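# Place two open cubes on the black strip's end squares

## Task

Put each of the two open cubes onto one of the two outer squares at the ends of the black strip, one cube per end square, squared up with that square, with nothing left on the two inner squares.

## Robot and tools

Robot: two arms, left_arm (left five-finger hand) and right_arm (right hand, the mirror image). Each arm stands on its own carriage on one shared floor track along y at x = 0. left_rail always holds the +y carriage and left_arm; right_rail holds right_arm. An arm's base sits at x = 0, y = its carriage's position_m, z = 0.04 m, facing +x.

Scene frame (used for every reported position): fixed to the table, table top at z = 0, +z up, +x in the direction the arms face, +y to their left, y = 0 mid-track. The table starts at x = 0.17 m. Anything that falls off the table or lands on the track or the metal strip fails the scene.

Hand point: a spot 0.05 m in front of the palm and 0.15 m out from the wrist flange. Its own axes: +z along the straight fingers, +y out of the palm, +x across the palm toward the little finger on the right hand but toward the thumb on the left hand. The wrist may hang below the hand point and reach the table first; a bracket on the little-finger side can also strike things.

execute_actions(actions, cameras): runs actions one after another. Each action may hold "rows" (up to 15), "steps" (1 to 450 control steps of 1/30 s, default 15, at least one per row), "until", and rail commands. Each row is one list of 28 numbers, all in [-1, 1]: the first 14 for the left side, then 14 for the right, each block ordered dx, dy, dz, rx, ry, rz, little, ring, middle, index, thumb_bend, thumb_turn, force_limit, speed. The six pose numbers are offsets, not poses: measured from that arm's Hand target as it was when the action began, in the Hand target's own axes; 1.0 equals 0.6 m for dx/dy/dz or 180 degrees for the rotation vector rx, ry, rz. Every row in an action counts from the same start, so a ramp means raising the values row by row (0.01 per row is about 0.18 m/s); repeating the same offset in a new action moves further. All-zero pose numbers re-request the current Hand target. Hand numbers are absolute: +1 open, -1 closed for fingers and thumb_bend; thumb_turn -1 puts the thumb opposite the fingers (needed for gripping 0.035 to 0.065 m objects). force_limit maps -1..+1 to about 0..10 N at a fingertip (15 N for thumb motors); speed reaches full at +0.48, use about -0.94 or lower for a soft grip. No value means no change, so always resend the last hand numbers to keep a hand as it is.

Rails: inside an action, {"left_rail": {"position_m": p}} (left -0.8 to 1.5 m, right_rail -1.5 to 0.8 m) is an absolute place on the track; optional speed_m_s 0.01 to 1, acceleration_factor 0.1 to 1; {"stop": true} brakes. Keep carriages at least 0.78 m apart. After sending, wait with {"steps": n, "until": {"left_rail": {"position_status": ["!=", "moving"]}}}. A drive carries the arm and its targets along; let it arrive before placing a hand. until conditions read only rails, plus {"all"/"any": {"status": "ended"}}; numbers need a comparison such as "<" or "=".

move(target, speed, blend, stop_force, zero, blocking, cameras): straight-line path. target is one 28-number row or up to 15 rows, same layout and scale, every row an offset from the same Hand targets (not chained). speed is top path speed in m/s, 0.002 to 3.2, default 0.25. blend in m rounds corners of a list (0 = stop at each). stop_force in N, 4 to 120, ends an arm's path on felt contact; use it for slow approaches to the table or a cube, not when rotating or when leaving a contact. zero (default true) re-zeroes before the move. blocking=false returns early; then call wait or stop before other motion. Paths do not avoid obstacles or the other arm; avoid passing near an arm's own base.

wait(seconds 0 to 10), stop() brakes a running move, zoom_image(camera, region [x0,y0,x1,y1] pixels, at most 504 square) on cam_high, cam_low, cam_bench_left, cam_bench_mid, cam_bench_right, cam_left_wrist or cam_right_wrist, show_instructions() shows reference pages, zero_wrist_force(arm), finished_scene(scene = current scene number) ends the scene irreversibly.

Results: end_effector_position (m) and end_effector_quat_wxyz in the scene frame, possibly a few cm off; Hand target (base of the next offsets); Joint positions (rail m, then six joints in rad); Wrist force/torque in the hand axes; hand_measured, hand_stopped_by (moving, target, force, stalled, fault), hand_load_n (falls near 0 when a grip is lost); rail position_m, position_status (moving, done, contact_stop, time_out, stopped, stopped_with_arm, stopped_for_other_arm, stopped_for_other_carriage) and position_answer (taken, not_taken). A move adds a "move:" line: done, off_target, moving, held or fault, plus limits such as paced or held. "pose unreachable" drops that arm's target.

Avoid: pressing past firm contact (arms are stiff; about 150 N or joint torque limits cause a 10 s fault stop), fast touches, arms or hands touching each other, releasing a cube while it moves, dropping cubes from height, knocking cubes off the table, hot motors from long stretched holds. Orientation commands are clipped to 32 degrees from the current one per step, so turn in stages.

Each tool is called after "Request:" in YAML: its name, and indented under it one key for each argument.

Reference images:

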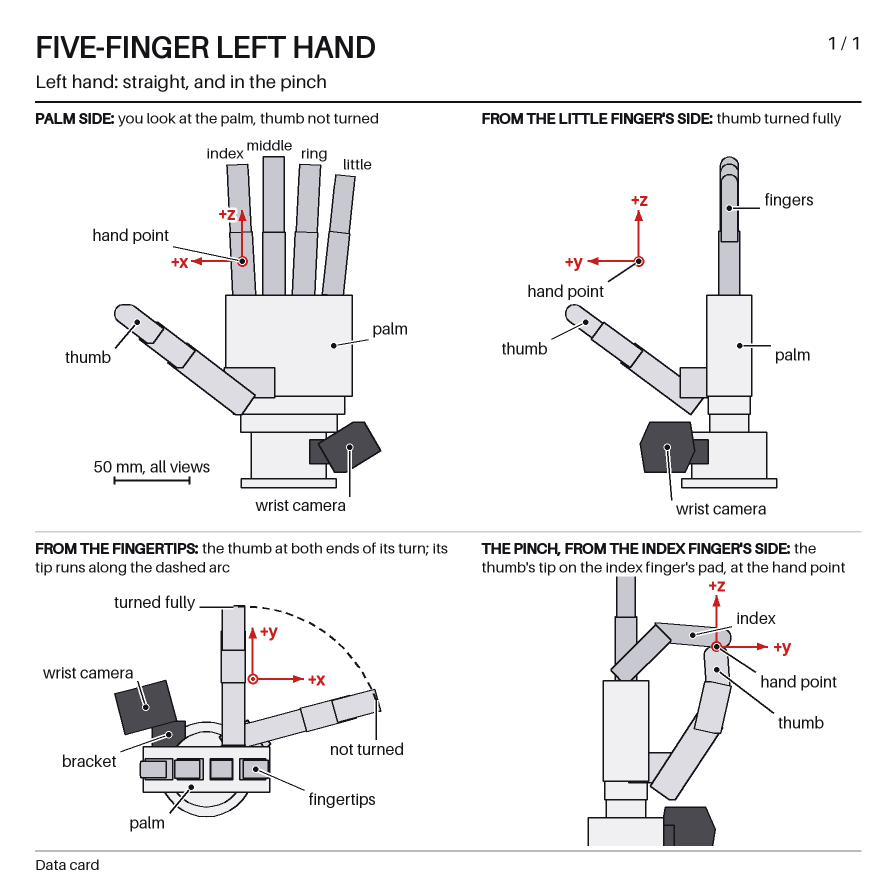

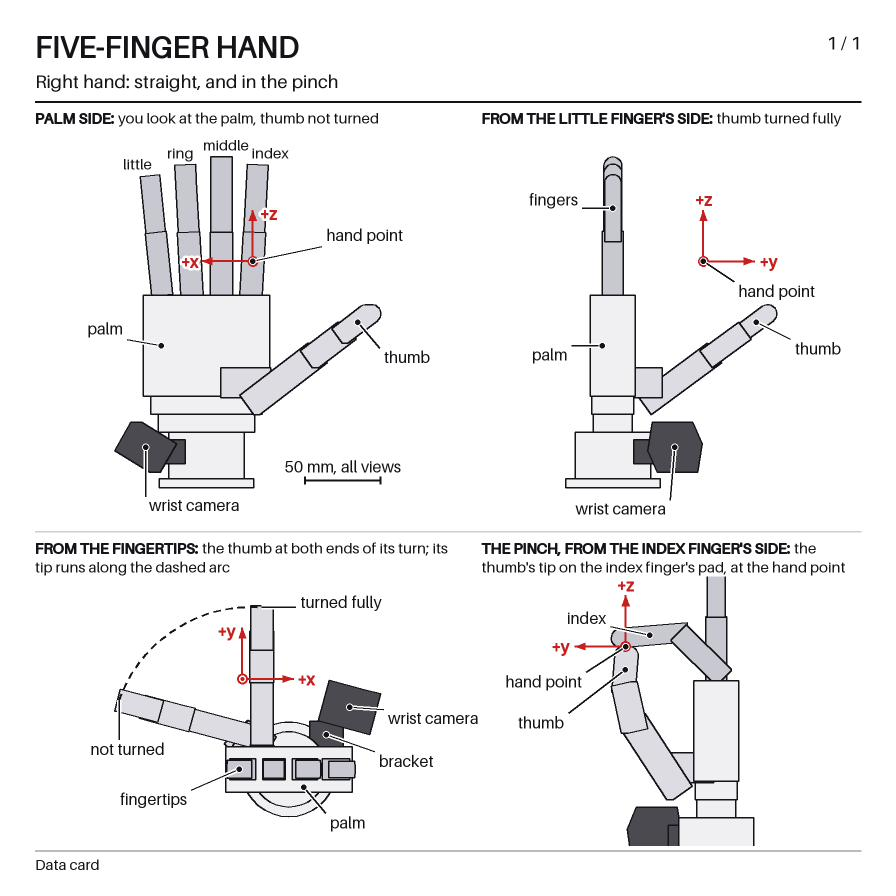

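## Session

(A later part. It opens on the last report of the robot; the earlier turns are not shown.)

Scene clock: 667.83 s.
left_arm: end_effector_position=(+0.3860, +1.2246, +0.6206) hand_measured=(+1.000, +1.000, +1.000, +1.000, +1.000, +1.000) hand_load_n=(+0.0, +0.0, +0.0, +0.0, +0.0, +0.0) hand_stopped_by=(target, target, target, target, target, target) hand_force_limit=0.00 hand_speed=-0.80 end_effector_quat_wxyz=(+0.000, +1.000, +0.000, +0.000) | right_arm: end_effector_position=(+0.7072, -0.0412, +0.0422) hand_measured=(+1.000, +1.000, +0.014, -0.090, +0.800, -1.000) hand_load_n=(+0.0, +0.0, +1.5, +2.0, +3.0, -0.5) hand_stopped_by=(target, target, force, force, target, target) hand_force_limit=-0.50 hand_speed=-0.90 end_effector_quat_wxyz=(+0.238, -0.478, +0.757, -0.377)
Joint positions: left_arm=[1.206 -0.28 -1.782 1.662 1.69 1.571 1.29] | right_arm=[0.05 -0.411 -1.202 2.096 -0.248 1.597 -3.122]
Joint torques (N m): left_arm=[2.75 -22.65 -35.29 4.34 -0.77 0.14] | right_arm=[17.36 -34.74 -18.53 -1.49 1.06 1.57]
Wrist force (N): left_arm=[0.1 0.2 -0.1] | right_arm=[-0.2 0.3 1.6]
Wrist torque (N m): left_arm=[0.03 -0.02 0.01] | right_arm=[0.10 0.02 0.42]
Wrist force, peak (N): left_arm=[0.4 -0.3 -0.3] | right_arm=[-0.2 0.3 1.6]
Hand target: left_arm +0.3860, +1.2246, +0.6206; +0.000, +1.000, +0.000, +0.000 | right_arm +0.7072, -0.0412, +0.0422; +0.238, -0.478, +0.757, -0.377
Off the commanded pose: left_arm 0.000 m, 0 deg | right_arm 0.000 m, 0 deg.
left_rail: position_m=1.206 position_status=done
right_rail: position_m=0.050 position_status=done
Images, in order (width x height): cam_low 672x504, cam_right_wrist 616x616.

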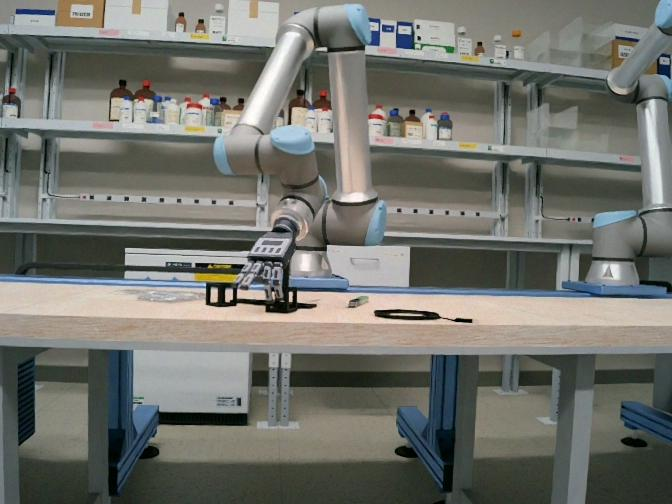

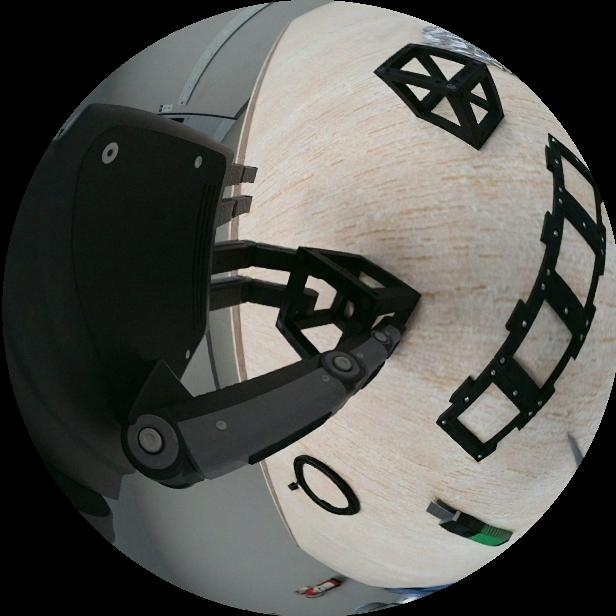

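Request:
move:
  target: [0,0,0,0,0,0,1,1,1,1,1,1,0,-0.8,0,-0.0799,-0.0602,0,0,0,1,1,-0.3,-0.3,0.8,-1,-0.5,-0.9]
  speed: 0.08
  cameras: ["cam_right_wrist","cam_low"]

Request:
zoom_image:
  camera: "cam_right_wrist"
  region: [220, 180, 470, 430]

Request:
zoom_image:
  camera: "cam_low"
  region: [200, 220, 350, 330]

Scene clock: 696.37 s.
left_arm: end_effector_position=(+0.3860, +1.2246, +0.6206) hand_measured=(+1.000, +1.000, +1.000, +1.000, +1.000, +1.000) hand_load_n=(+0.0, +0.0, +0.0, +0.0, +0.0, +0.0) hand_stopped_by=(target, target, target, target, target, target) hand_force_limit=0.00 hand_speed=-0.80 end_effector_quat_wxyz=(+0.000, +1.000, +0.000, +0.000) | right_arm: end_effector_position=(+0.7072, -0.0412, +0.1021) hand_measured=(+1.000, +1.000, +0.014, -0.090, +0.800, -1.000) hand_load_n=(+0.0, +0.0, +1.5, +2.5, +3.0, -0.5) hand_stopped_by=(target, target, force, force, target, target) hand_force_limit=-0.50 hand_speed=-0.90 end_effector_quat_wxyz=(+0.238, -0.478, +0.757, -0.377)
Joint positions: left_arm=[1.206 -0.28 -1.782 1.662 1.69 1.571 1.29] | right_arm=[0.05 -0.411 -1.285 2.065 -0.134 1.597 -3.122]
Joint torques (N m): left_arm=[1.22 -23.34 -35.39 4.3 -0.97 0.18] | right_arm=[1.03 -64.57 -33.03 3.06 -0.87 -0.18]
Wrist force (N): left_arm=[0.2 0.1 -0.1] | right_arm=[-0.1 0.6 1.0]
Wrist torque (N m): left_arm=[0.02 -0.03 0.01] | right_arm=[0.19 0.00 0.44]
Wrist force, peak (N): left_arm=[0.5 -0.3 -0.3] | right_arm=[0.1 1.6 1.5]
Hand target: left_arm +0.3860, +1.2246, +0.6206; +0.000, +1.000, +0.000, +0.000 | right_arm +0.7072, -0.0413, +0.1022; +0.238, -0.478, +0.757, -0.377
Off the commanded pose: left_arm 0.000 m, 0 deg | right_arm 0.000 m, 0 deg.
left_rail: position_m=1.206 position_status=done
right_rail: position_m=0.050 position_status=done
move: done
Images, in order (width x height): cam_low 672x504, cam_right_wrist 616x616.

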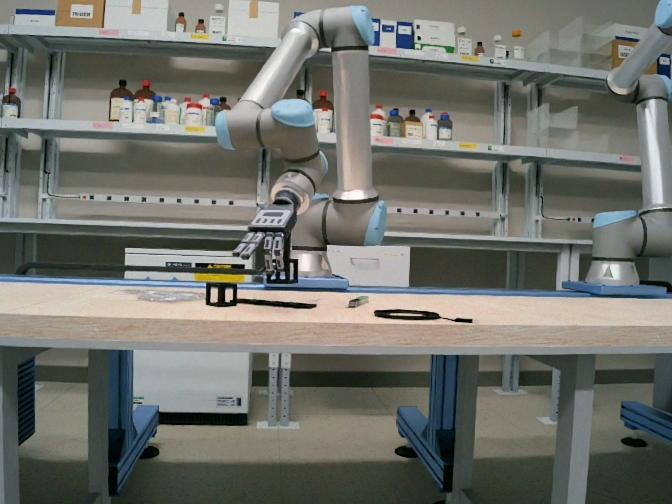

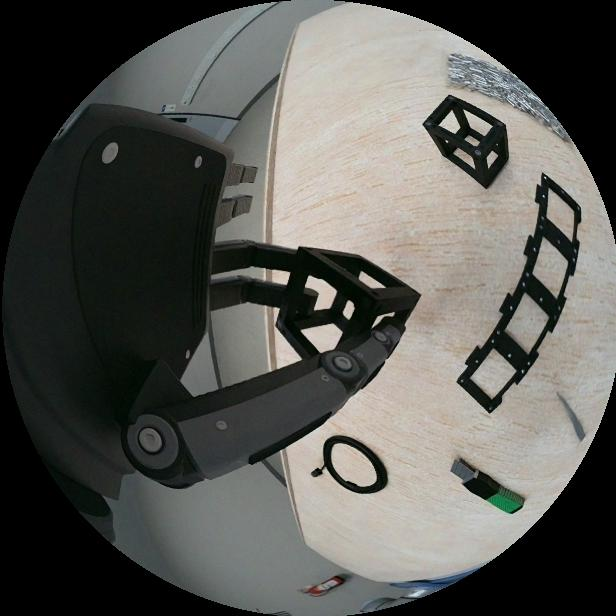

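Scaled by 2.016 from the camera's 616x616 image, which has a finer 880x880 frame.

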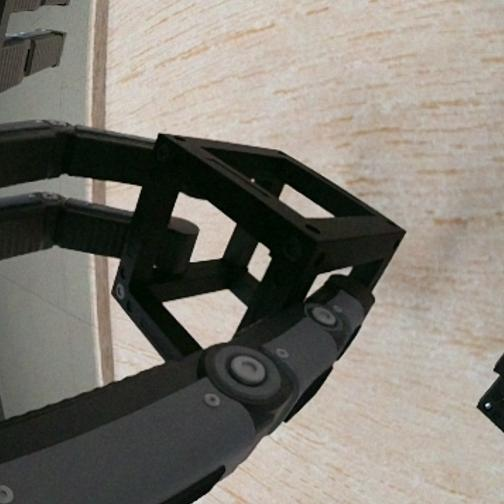

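Scaled by 3.360.

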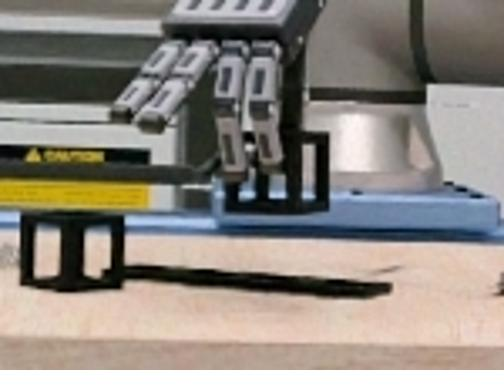

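Request:
zoom_image:
  camera: "cam_right_wrist"
  region: [400, 70, 616, 430]

Scaled by 1.400 from the camera's 616x616 image, which has a finer 880x880 frame.

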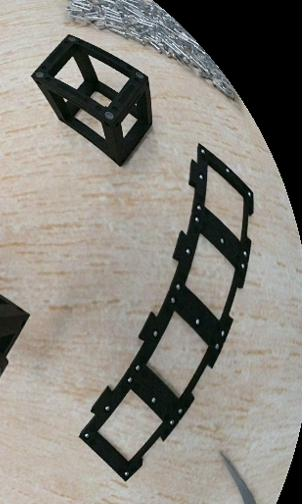

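Request:
move:
  target: [0,0,0,0,0,0,1,1,1,1,1,1,0,-0.8,-0.0163,0.0617,-0.0818,0,0,0,1,1,-0.3,-0.3,0.8,-1,-0.5,-0.9]
  speed: 0.1
  cameras: ["cam_right_wrist"]

Request:
zoom_image:
  camera: "cam_right_wrist"
  region: [350, 120, 560, 330]

Scene clock: 722.40 s.
left_arm: end_effector_position=(+0.3860, +1.2246, +0.6206) hand_measured=(+1.000, +1.000, +1.000, +1.000, +1.000, +1.000) hand_load_n=(+0.0, +0.0, +0.0, +0.0, +0.0, +0.0) hand_stopped_by=(target, target, target, target, target, target) hand_force_limit=0.00 hand_speed=-0.80 end_effector_quat_wxyz=(+0.000, +1.000, +0.000, +0.000) | right_arm: end_effector_position=(+0.6560, -0.0061, +0.1022) hand_measured=(+1.000, +1.000, +0.014, -0.090, +0.800, -1.000) hand_load_n=(+0.0, +0.0, +2.0, +2.5, +3.0, -0.5) hand_stopped_by=(target, target, force, force, target, target) hand_force_limit=-0.50 hand_speed=-0.90 end_effector_quat_wxyz=(+0.238, -0.478, +0.757, -0.377)
Joint positions: left_arm=[1.206 -0.28 -1.782 1.662 1.69 1.571 1.29] | right_arm=[0.05 -0.385 -1.361 2.169 -0.161 1.618 -3.106]
Joint torques (N m): left_arm=[1.78 -23.42 -35.12 4.35 -1.08 0.11] | right_arm=[19.45 -56.99 -21.31 -2.23 2.2 3.68]
Wrist force (N): left_arm=[0.0 0.3 0.1] | right_arm=[-0.3 0.9 1.4]
Wrist torque (N m): left_arm=[0.04 0.00 -0.01] | right_arm=[0.22 0.05 0.15]
Wrist force, peak (N): left_arm=[0.5 0.0 -0.3] | right_arm=[0.4 0.0 1.8]
Hand target: left_arm +0.3860, +1.2246, +0.6206; +0.000, +1.000, +0.000, +0.000 | right_arm +0.6559, -0.0060, +0.1022; +0.238, -0.478, +0.757, -0.377
Off the commanded pose: left_arm 0.000 m, 0 deg | right_arm 0.000 m, 0 deg.
left_rail: position_m=1.206 position_status=done
right_rail: position_m=0.050 position_status=done
move: done
Images, in order (width x height): cam_right_wrist 616x616.

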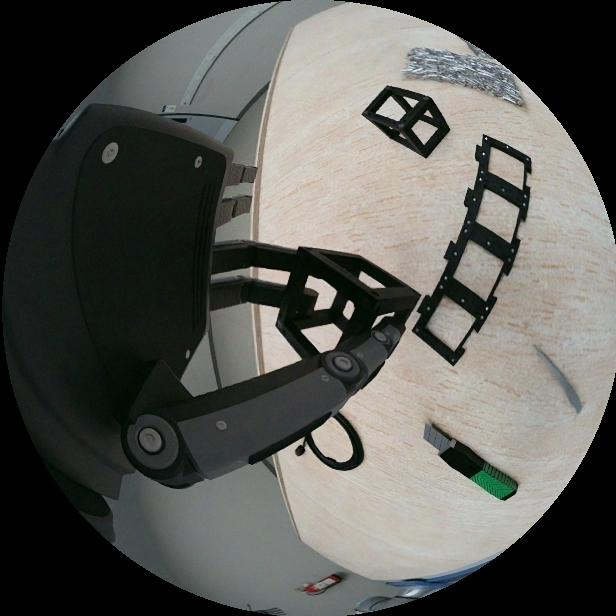

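Scaled by 2.400 from the camera's 616x616 image, which has a finer 880x880 frame.

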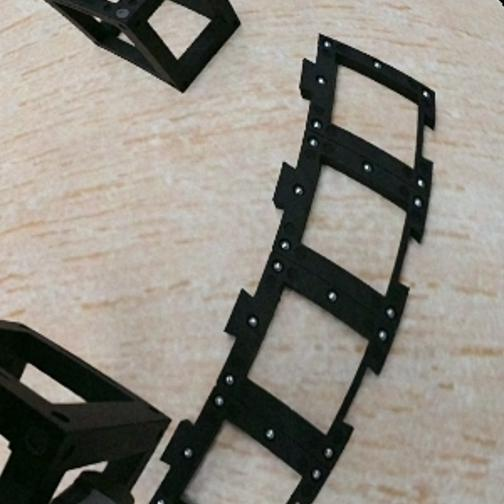

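Request:
zoom_image:
  camera: "cam_right_wrist"
  region: [400, 120, 540, 380]

Scaled by 1.938 from the camera's 616x616 image, which has a finer 880x880 frame.

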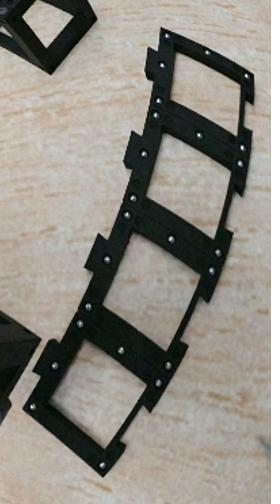

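Request:
zoom_image:
  camera: "cam_right_wrist"
  region: [265, 235, 425, 375]

Scaled by 3.150 from the camera's 616x616 image, which has a finer 880x880 frame.

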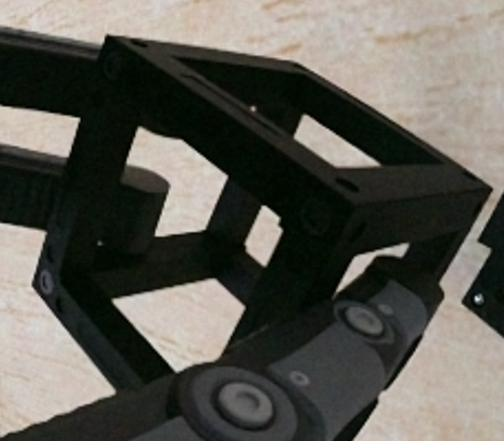

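Request:
move:
  target:
    - [0,0,0,0,0,0,1,1,1,1,1,1,0,-0.8,0.005,0.0482,-0.064,0,0,0,1,1,-0.3,-0.3,0.8,-1,-0.5,-0.9]
    - [0,0,0,0,0,0,1,1,1,1,1,1,0,-0.8,0.005,0.1081,-0.0188,0,0,0,1,1,-0.3,-0.3,0.8,-1,-0.5,-0.9]
  speed: 0.1
  blend: [0.01,0]
  cameras: ["cam_right_wrist","cam_low","cam_high"]

Request:
zoom_image:
  camera: "cam_right_wrist"
  region: [260, 180, 460, 380]

Request:
zoom_image:
  camera: "cam_low"
  region: [200, 220, 350, 330]

Request:
zoom_image:
  camera: "cam_high"
  region: [310, 200, 420, 290]

Scene clock: 799.17 s.
left_arm: end_effector_position=(+0.3860, +1.2246, +0.6206) hand_measured=(+1.000, +1.000, +1.000, +1.000, +1.000, +1.000) hand_load_n=(+0.0, +0.0, +0.0, +0.0, +0.0, +0.0) hand_stopped_by=(target, target, target, target, target, target) hand_force_limit=0.00 hand_speed=-0.80 end_effector_quat_wxyz=(+0.000, +1.000, +0.000, +0.000) | right_arm: end_effector_position=(+0.6112, +0.0119, +0.0573) hand_measured=(+1.000, +1.000, +0.014, -0.090, +0.800, -1.000) hand_load_n=(+0.0, +0.0, +1.5, +2.5, +3.0, -0.5) hand_stopped_by=(target, target, force, force, target, target) hand_force_limit=-0.50 hand_speed=-0.90 end_effector_quat_wxyz=(+0.238, -0.478, +0.757, -0.377)
Joint positions: left_arm=[1.206 -0.28 -1.782 1.662 1.69 1.571 1.29] | right_arm=[0.05 -0.386 -1.355 2.282 -0.281 1.618 -3.106]
Joint torques (N m): left_arm=[2.1 -22.01 -35.42 4.36 -1.22 -0.11] | right_arm=[11.79 -22.77 -17.84 -1.12 0.67 -1.44]
Wrist force (N): left_arm=[-0.1 -0.1 -0.1] | right_arm=[0.2 0.3 0.9]
Wrist torque (N m): left_arm=[-0.01 0.01 0.00] | right_arm=[0.17 -0.02 0.18]
Wrist force, peak (N): left_arm=[0.3 -0.3 -0.4] | right_arm=[0.1 1.2 1.6]
Hand target: left_arm +0.3860, +1.2246, +0.6206; +0.000, +1.000, +0.000, +0.000 | right_arm +0.6112, +0.0120, +0.0572; +0.238, -0.478, +0.757, -0.377
Off the commanded pose: left_arm 0.000 m, 0 deg | right_arm 0.000 m, 0 deg.
left_rail: position_m=1.206 position_status=done
right_rail: position_m=0.050 position_status=done
move: done
Images, in order (width x height): cam_high 672x504, cam_low 672x504, cam_right_wrist 616x616.

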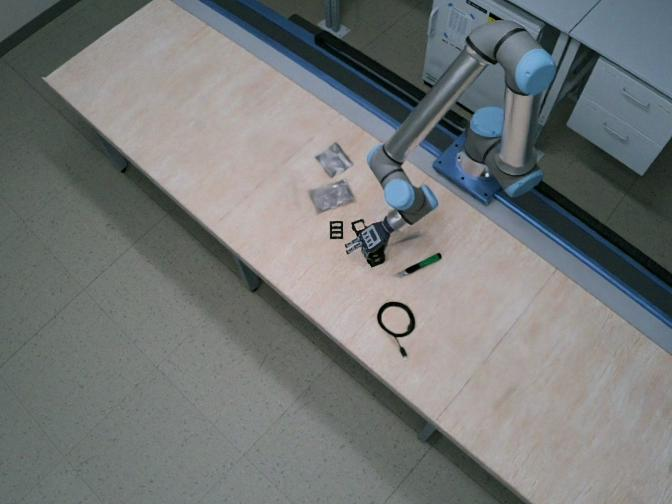

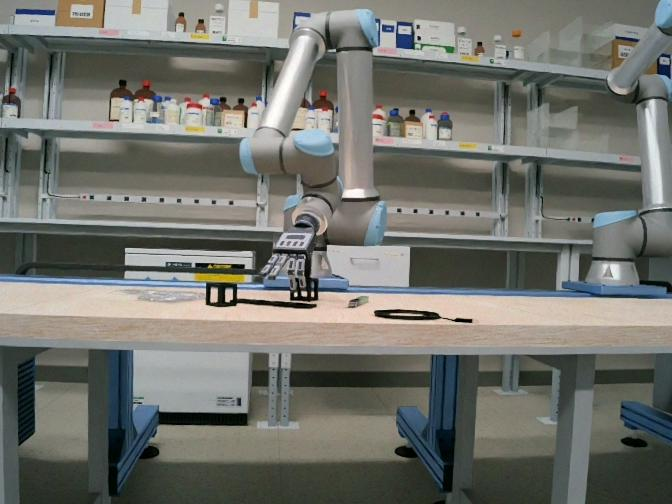

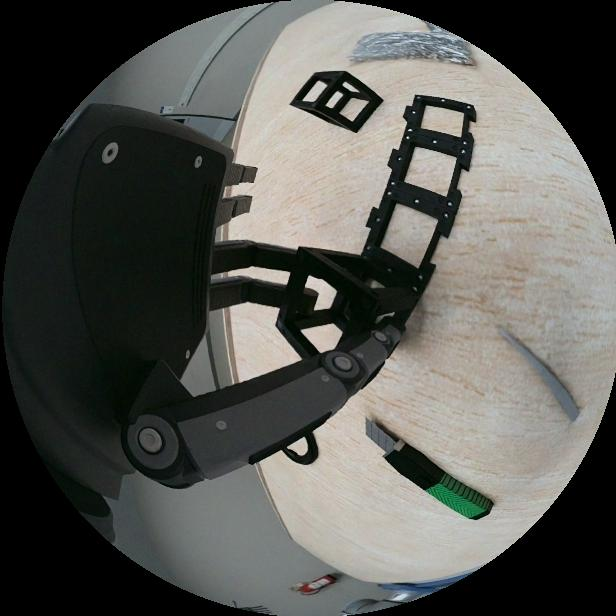

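Scaled by 2.520 from the camera's 616x616 image, which has a finer 880x880 frame.

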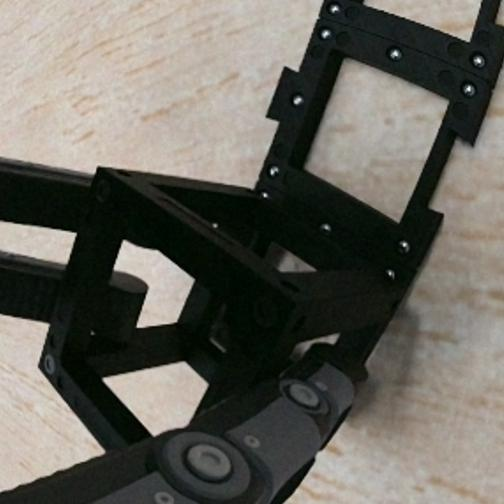

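Scaled by 3.360.

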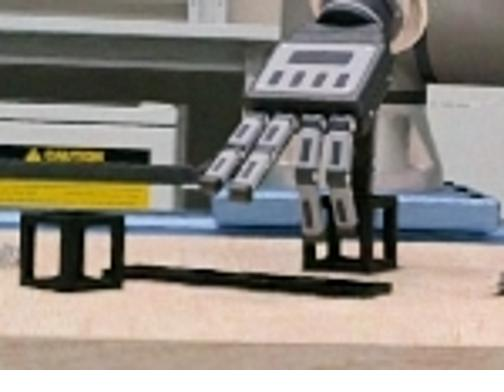

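Scaled by 4.582.

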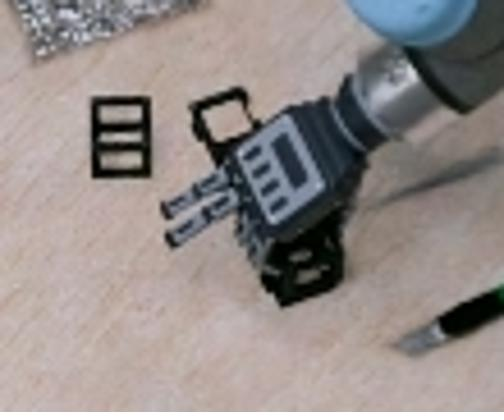

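Request:
move:
  target: [0,0,0,0,0,0,1,1,1,1,1,1,0,-0.8,0,0.007,0.0157,0,-0.008,-0.006,1,1,-0.3,-0.3,0.8,-1,-0.5,-0.9]
  speed: 0.04
  cameras: ["cam_right_wrist","cam_low"]

Request:
zoom_image:
  camera: "cam_right_wrist"
  region: [330, 200, 450, 320]

Request:
zoom_image:
  camera: "cam_low"
  region: [260, 260, 340, 320]

Scene clock: 835.70 s.
left_arm: end_effector_position=(+0.3860, +1.2246, +0.6206) hand_measured=(+1.000, +1.000, +1.000, +1.000, +1.000, +1.000) hand_load_n=(+0.0, +0.0, +0.0, +0.0, +0.0, +0.0) hand_stopped_by=(target, target, target, target, target, target) hand_force_limit=0.00 hand_speed=-0.80 end_effector_quat_wxyz=(+0.000, +1.000, +0.000, +0.000) | right_arm: end_effector_position=(+0.6157, +0.0098, +0.0482) hand_measured=(+1.000, +1.000, +0.014, -0.090, +0.800, -1.000) hand_load_n=(+0.0, +0.0, +3.0, +0.0, +2.0, +1.0) hand_stopped_by=(target, target, force, force, target, target) hand_force_limit=-0.50 hand_speed=-0.90 end_effector_quat_wxyz=(+0.244, -0.490, +0.749, -0.373)
Joint positions: left_arm=[1.206 -0.28 -1.782 1.662 1.69 1.571 1.29] | right_arm=[0.05 -0.4 -1.335 2.281 -0.3 1.581 -3.133]
Joint torques (N m): left_arm=[2.17 -23.2 -35.19 4.55 -1.17 0] | right_arm=[-13.3 -20.29 -28 -2.3 -2.6 -4.02]
Wrist force (N): left_arm=[0.3 -0.2 0.0] | right_arm=[0.0 -1.2 -0.9]
Wrist torque (N m): left_arm=[-0.03 -0.04 0.02] | right_arm=[0.16 0.02 0.46]
Wrist force, peak (N): left_arm=[0.3 -0.3 -0.4] | right_arm=[-0.2 1.0 1.5]
Hand target: left_arm +0.3860, +1.2246, +0.6206; +0.000, +1.000, +0.000, +0.000 | right_arm +0.6157, +0.0098, +0.0482; +0.244, -0.490, +0.749, -0.373
Off the commanded pose: left_arm 0.000 m, 0 deg | right_arm 0.000 m, 0 deg.
left_rail: position_m=1.206 position_status=done
right_rail: position_m=0.050 position_status=done
move: done
Images, in order (width x height): cam_low 672x504, cam_right_wrist 616x616.

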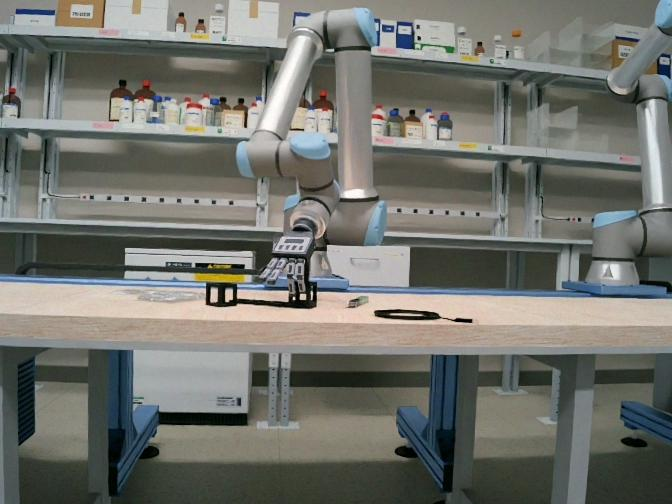

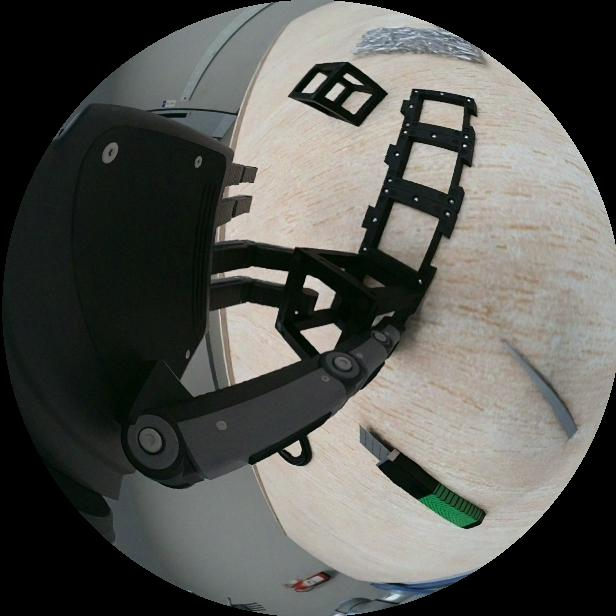

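Scaled by 4.200 from the camera's 616x616 image, which has a finer 880x880 frame.

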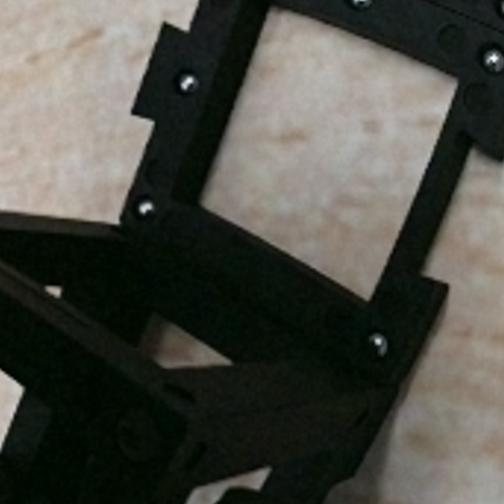

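Scaled by 6.300.

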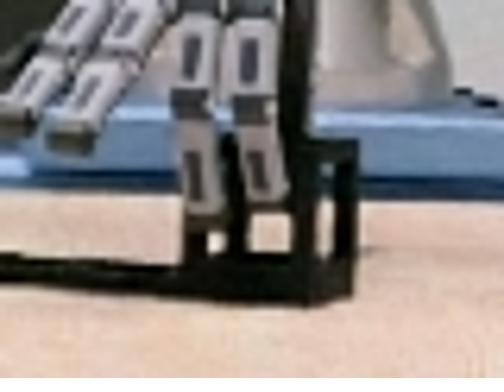

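Request:
execute_actions:
  actions:
    - {"rows":[[0,0,0,0,0,0,1,1,1,1,1,1,0,-0.8,0,0,0,0,0,0,1,1,0.45,0.45,0.8,-1,0,-0.8]],"steps":60}
    - {"rows":[[0,0,0,0,0,0,1,1,1,1,1,1,0,-0.8,0,0,0,0,0,0,1,1,0.45,0.45,1,-1,0,-0.8]],"steps":45}
  cameras: ["cam_right_wrist","cam_low"]

Request:
zoom_image:
  camera: "cam_right_wrist"
  region: [260, 200, 460, 400]

Request:
zoom_image:
  camera: "cam_low"
  region: [240, 240, 340, 320]

Scene clock: 866.33 s.
left_arm: end_effector_position=(+0.3860, +1.2246, +0.6206) hand_measured=(+1.000, +1.000, +1.000, +1.000, +1.000, +1.000) hand_load_n=(+0.0, +0.0, +0.0, +0.0, +0.0, +0.0) hand_stopped_by=(target, target, target, target, target, target) hand_force_limit=0.00 hand_speed=-0.80 end_effector_quat_wxyz=(+0.000, +1.000, +0.000, +0.000) | right_arm: end_effector_position=(+0.6157, +0.0098, +0.0482) hand_measured=(+1.000, +1.000, +0.450, +0.450, +1.000, -1.000) hand_load_n=(+0.0, +0.0, +0.0, +0.0, +0.0, +0.0) hand_stopped_by=(target, target, target, target, target, target) hand_force_limit=0.00 hand_speed=-0.80 end_effector_quat_wxyz=(+0.244, -0.490, +0.749, -0.373)
Joint positions: left_arm=[1.206 -0.28 -1.782 1.662 1.69 1.571 1.29] | right_arm=[0.05 -0.4 -1.335 2.281 -0.3 1.581 -3.134]
Joint torques (N m): left_arm=[1.95 -24.31 -35.26 4.38 -1.29 -0.05] | right_arm=[-10.48 -36.65 -25.48 -1.1 -2.32 -4.19]
Wrist force (N): left_arm=[0.1 0.0 0.0] | right_arm=[0.0 0.3 0.9]
Wrist torque (N m): left_arm=[-0.01 -0.01 0.01] | right_arm=[0.17 0.01 0.48]
Wrist force, peak (N): left_arm=[0.5 -0.3 -0.1] | right_arm=[0.2 -1.6 -1.3]
Hand target: left_arm +0.3860, +1.2246, +0.6206; +0.000, +1.000, +0.000, +0.000 | right_arm +0.6157, +0.0098, +0.0482; +0.244, -0.490, +0.749, -0.373
Off the commanded pose: left_arm 0.000 m, 0 deg | right_arm 0.000 m, 0 deg.
left_rail: position_m=1.206 position_status=done
right_rail: position_m=0.050 position_status=done
Images, in order (width x height): cam_low 672x504, cam_right_wrist 616x616.

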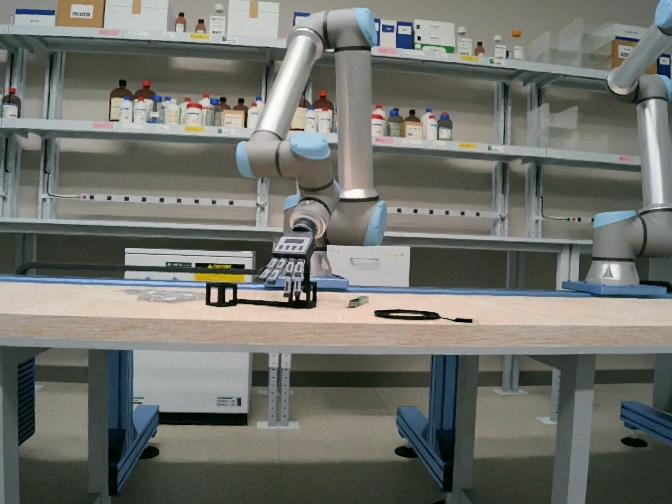

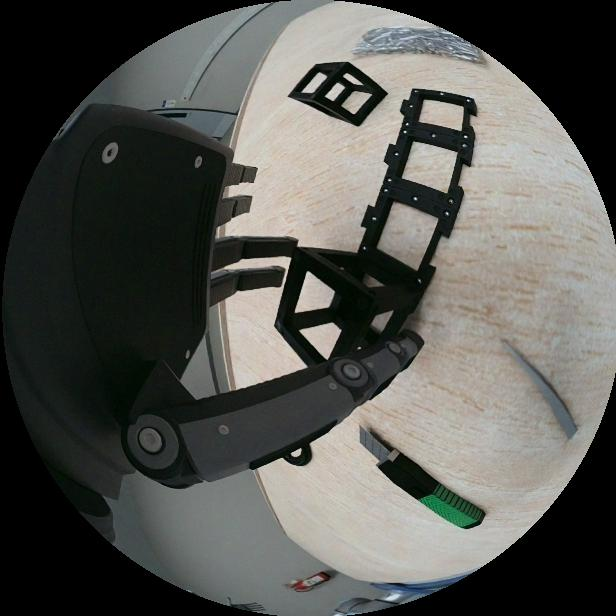

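Scaled by 2.520 from the camera's 616x616 image, which has a finer 880x880 frame.

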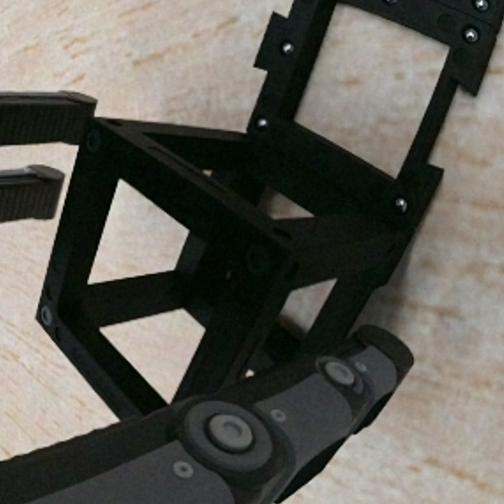

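Scaled by 5.040.

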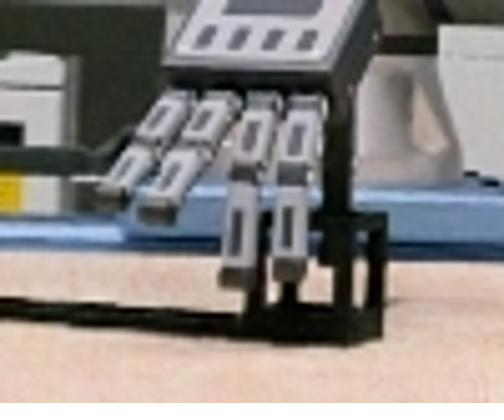

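Request:
move:
  target:
    - [0,0,0,0,0,0,1,1,1,1,1,1,0,-0.8,0,-0.1598,-0.1204,0,0,0,1,1,0.45,0.45,1,-1,0,-0.8]
    - [0,0,0,0,0,0,1,1,1,1,1,1,0,-0.8,0.2802,-0.212,0.0124,0,0.1056,0.0796,1,1,0.45,0.45,0.8,-1,0,0]
  speed: [0.1,0.25]
  blend: [0.02,0]
  cameras: ["cam_right_wrist","cam_high","cam_low"]

Request:
zoom_image:
  camera: "cam_right_wrist"
  region: [320, 180, 520, 380]

Request:
zoom_image:
  camera: "cam_high"
  region: [310, 200, 420, 290]

Scene clock: 894.47 s.
left_arm: end_effector_position=(+0.3860, +1.2246, +0.6206) hand_measured=(+1.000, +1.000, +1.000, +1.000, +1.000, +1.000) hand_load_n=(+0.0, +0.0, +0.0, +0.0, +0.0, +0.0) hand_stopped_by=(target, target, target, target, target, target) hand_force_limit=0.00 hand_speed=-0.80 end_effector_quat_wxyz=(+0.000, +1.000, +0.000, +0.000) | right_arm: end_effector_position=(+0.6238, -0.1773, +0.1452) hand_measured=(+1.000, +1.000, +0.450, +0.450, +0.800, -1.000) hand_load_n=(+0.0, +0.0, +0.0, +0.0, +0.0, +0.0) hand_stopped_by=(target, target, target, target, target, target) hand_force_limit=0.00 hand_speed=0.00 end_effector_quat_wxyz=(+0.162, -0.325, +0.834, -0.416)
Joint positions: left_arm=[1.206 -0.28 -1.782 1.662 1.69 1.571 1.29] | right_arm=[0.05 -0.599 -1.397 2.113 -0.057 1.753 -3.002]
Joint torques (N m): left_arm=[1.93 -24.23 -35.06 4.52 -1.29 0.07] | right_arm=[-13 -25.27 -34.03 2.61 2 3.69]
Wrist force (N): left_arm=[0.2 0.0 -0.2] | right_arm=[0.4 0.1 0.3]
Wrist torque (N m): left_arm=[0.01 -0.04 0.01] | right_arm=[0.21 -0.09 0.20]
Wrist force, peak (N): left_arm=[0.2 0.2 -0.5] | right_arm=[0.9 -0.4 1.5]
Hand target: left_arm +0.3860, +1.2246, +0.6206; +0.000, +1.000, +0.000, +0.000 | right_arm +0.6238, -0.1773, +0.1452; +0.162, -0.325, +0.834, -0.416
Off the commanded pose: left_arm 0.000 m, 0 deg | right_arm 0.000 m, 0 deg.
left_rail: position_m=1.206 position_status=done
right_rail: position_m=0.050 position_status=done
move: done
Images, in order (width x height): cam_high 672x504, cam_low 672x504, cam_right_wrist 616x616.

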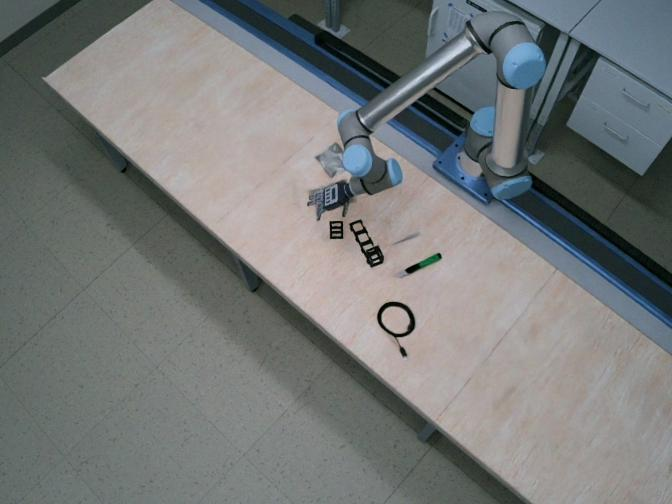

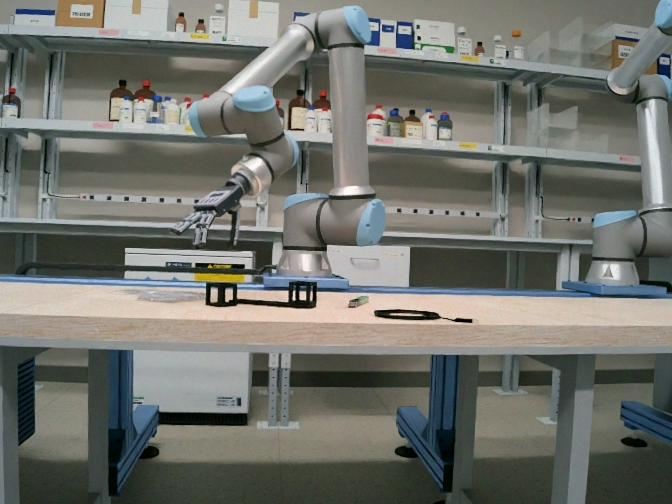

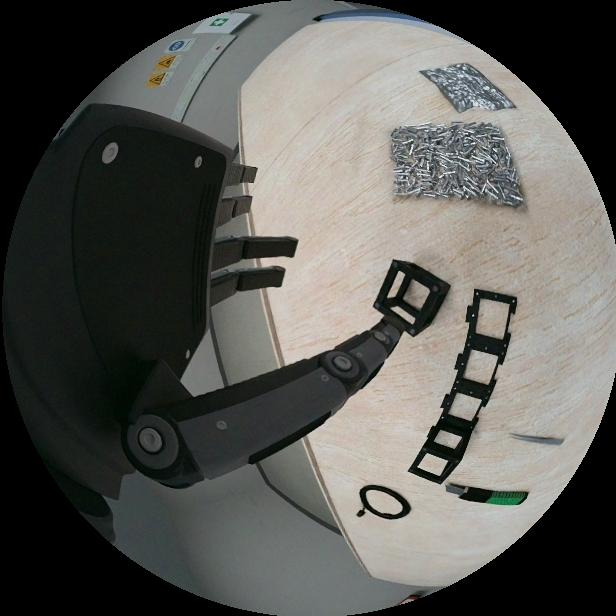

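Scaled by 2.520 from the camera's 616x616 image, which has a finer 880x880 frame.

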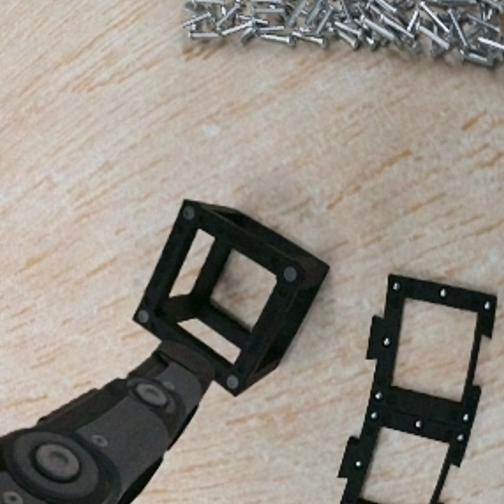

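Scaled by 4.582.

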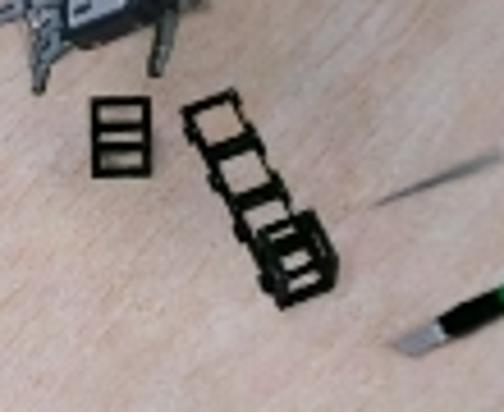

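Request:
move:
  target:
    - [0,0,0,0,0,0,1,1,1,1,1,1,0,-0.8,-0.005,0.0045,-0.006,0,0,0,1,1,0.45,0.45,0.8,-1,0,0]
    - [0,0,0,0,0,0,1,1,1,1,1,1,0,-0.8,-0.005,0.1417,0.0973,0,0,0,1,1,0.45,0.45,0.8,-1,0,0]
  speed: 0.12
  blend: [0.002,0]

Request:
execute_actions:
  actions:
    - {"rows":[[0,0,0,0,0,0,1,1,1,1,1,1,0,-0.8,0,0,0,0,0,0,1,1,-0.3,-0.3,0.8,-1,-0.5,-0.9]],"steps":90}
  cameras: ["cam_right_wrist","cam_low"]

Request:
zoom_image:
  camera: "cam_right_wrist"
  region: [260, 200, 460, 400]

Scene clock: 928.77 s.
left_arm: end_effector_position=(+0.3860, +1.2246, +0.6206) hand_measured=(+1.000, +1.000, +1.000, +1.000, +1.000, +1.000) hand_load_n=(+0.0, +0.0, +0.0, +0.0, +0.0, +0.0) hand_stopped_by=(target, target, target, target, target, target) hand_force_limit=0.00 hand_speed=-0.80 end_effector_quat_wxyz=(+0.000, +1.000, +0.000, +0.000) | right_arm: end_effector_position=(+0.6230, -0.1719, +0.0423) hand_measured=(+1.000, +1.000, +0.450, +0.450, +0.800, -1.000) hand_load_n=(+0.0, +0.0, +0.0, +0.0, +0.0, +0.0) hand_stopped_by=(target, target, target, target, target, target) hand_force_limit=0.00 hand_speed=0.00 end_effector_quat_wxyz=(+0.162, -0.325, +0.834, -0.416)
Joint positions: left_arm=[1.206 -0.28 -1.782 1.662 1.69 1.571 1.29] | right_arm=[0.05 -0.59 -1.253 2.179 -0.266 1.76 -2.996]
Joint torques (N m): left_arm=[1.38 -25.48 -34.89 4.47 -1.54 0.25] | right_arm=[18.15 -28.47 -16.81 -1.92 2.06 3.88]
Wrist force (N): left_arm=[0.2 0.0 0.0] | right_arm=[0.2 0.3 1.1]
Wrist torque (N m): left_arm=[0.00 -0.04 0.02] | right_arm=[0.20 -0.07 0.23]
Wrist force, peak (N): left_arm=[0.4 -0.2 -0.3] | right_arm=[0.1 0.8 1.6]
Hand target: left_arm +0.3860, +1.2246, +0.6206; +0.000, +1.000, +0.000, +0.000 | right_arm +0.6230, -0.1719, +0.0422; +0.162, -0.325, +0.834, -0.416
Off the commanded pose: left_arm 0.000 m, 0 deg | right_arm 0.000 m, 0 deg.
left_rail: position_m=1.206 position_status=done
right_rail: position_m=0.050 position_status=done
move: done

Scene clock: 931.97 s.
left_arm: end_effector_position=(+0.3860, +1.2246, +0.6206) hand_measured=(+1.000, +1.000, +1.000, +1.000, +1.000, +1.000) hand_load_n=(+0.0, +0.0, +0.0, +0.0, +0.0, -0.5) hand_stopped_by=(target, target, target, target, target, target) hand_force_limit=0.00 hand_speed=-0.80 end_effector_quat_wxyz=(+0.000, +1.000, +0.000, +0.000) | right_arm: end_effector_position=(+0.6230, -0.1719, +0.0422) hand_measured=(+1.000, +1.000, -0.090, -0.014, +0.800, -1.000) hand_load_n=(+0.0, +0.0, +2.5, +2.0, +3.5, +1.0) hand_stopped_by=(target, target, force, force, target, target) hand_force_limit=-0.50 hand_speed=-0.90 end_effector_quat_wxyz=(+0.162, -0.325, +0.834, -0.416)
Joint positions: left_arm=[1.206 -0.28 -1.782 1.662 1.69 1.571 1.29] | right_arm=[0.05 -0.59 -1.253 2.179 -0.266 1.76 -2.996]
Joint torques (N m): left_arm=[0.67 -25.98 -34.73 4.43 -1.53 0.23] | right_arm=[17.82 -27.13 -17.17 -1.7 1.76 3.65]
Wrist force (N): left_arm=[0.0 -0.2 -0.4] | right_arm=[0.6 0.4 1.3]
Wrist torque (N m): left_arm=[0.00 -0.02 0.01] | right_arm=[0.19 -0.15 0.26]
Wrist force, peak (N): left_arm=[0.6 0.1 -0.2] | right_arm=[0.5 0.3 1.6]
Hand target: left_arm +0.3860, +1.2246, +0.6206; +0.000, +1.000, +0.000, +0.000 | right_arm +0.6230, -0.1719, +0.0422; +0.162, -0.325, +0.834, -0.416
Off the commanded pose: left_arm 0.000 m, 0 deg | right_arm 0.000 m, 0 deg.
left_rail: position_m=1.206 position_status=done
right_rail: position_m=0.050 position_status=done
Images, in order (width x height): cam_low 672x504, cam_right_wrist 616x616.

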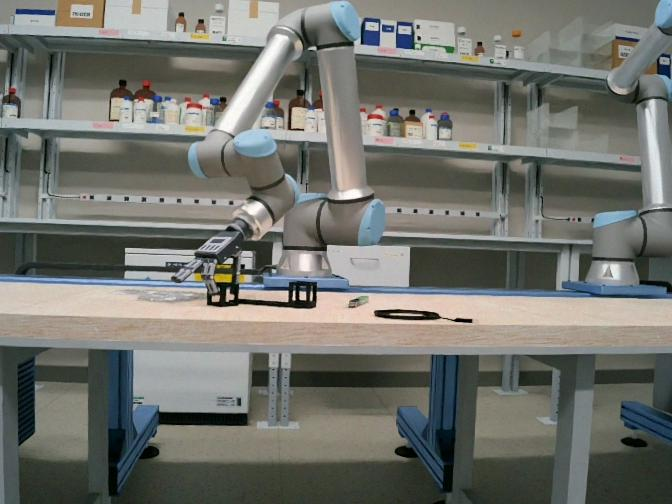

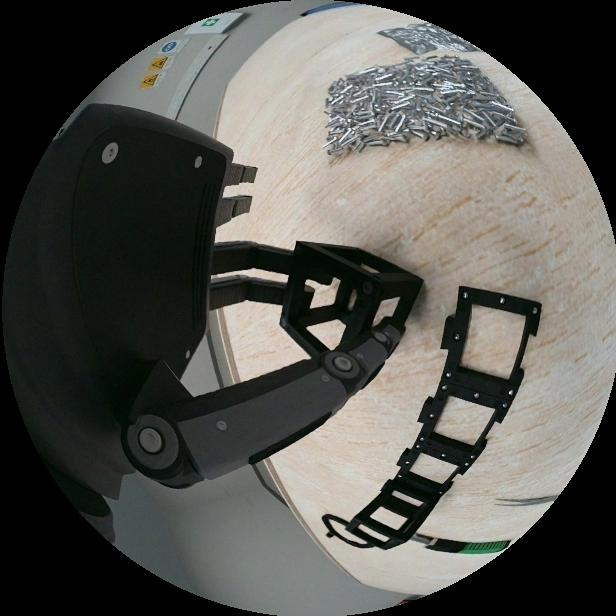

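Scaled by 2.520 from the camera's 616x616 image, which has a finer 880x880 frame.

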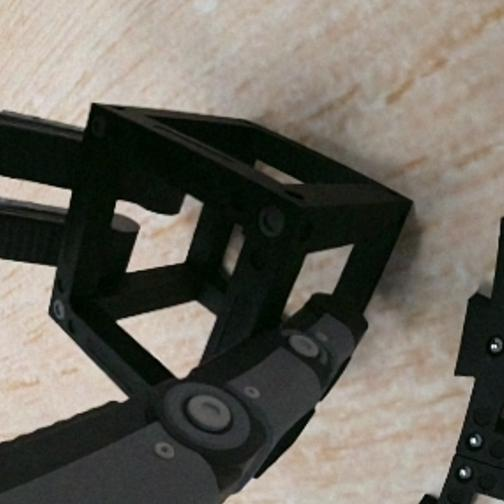

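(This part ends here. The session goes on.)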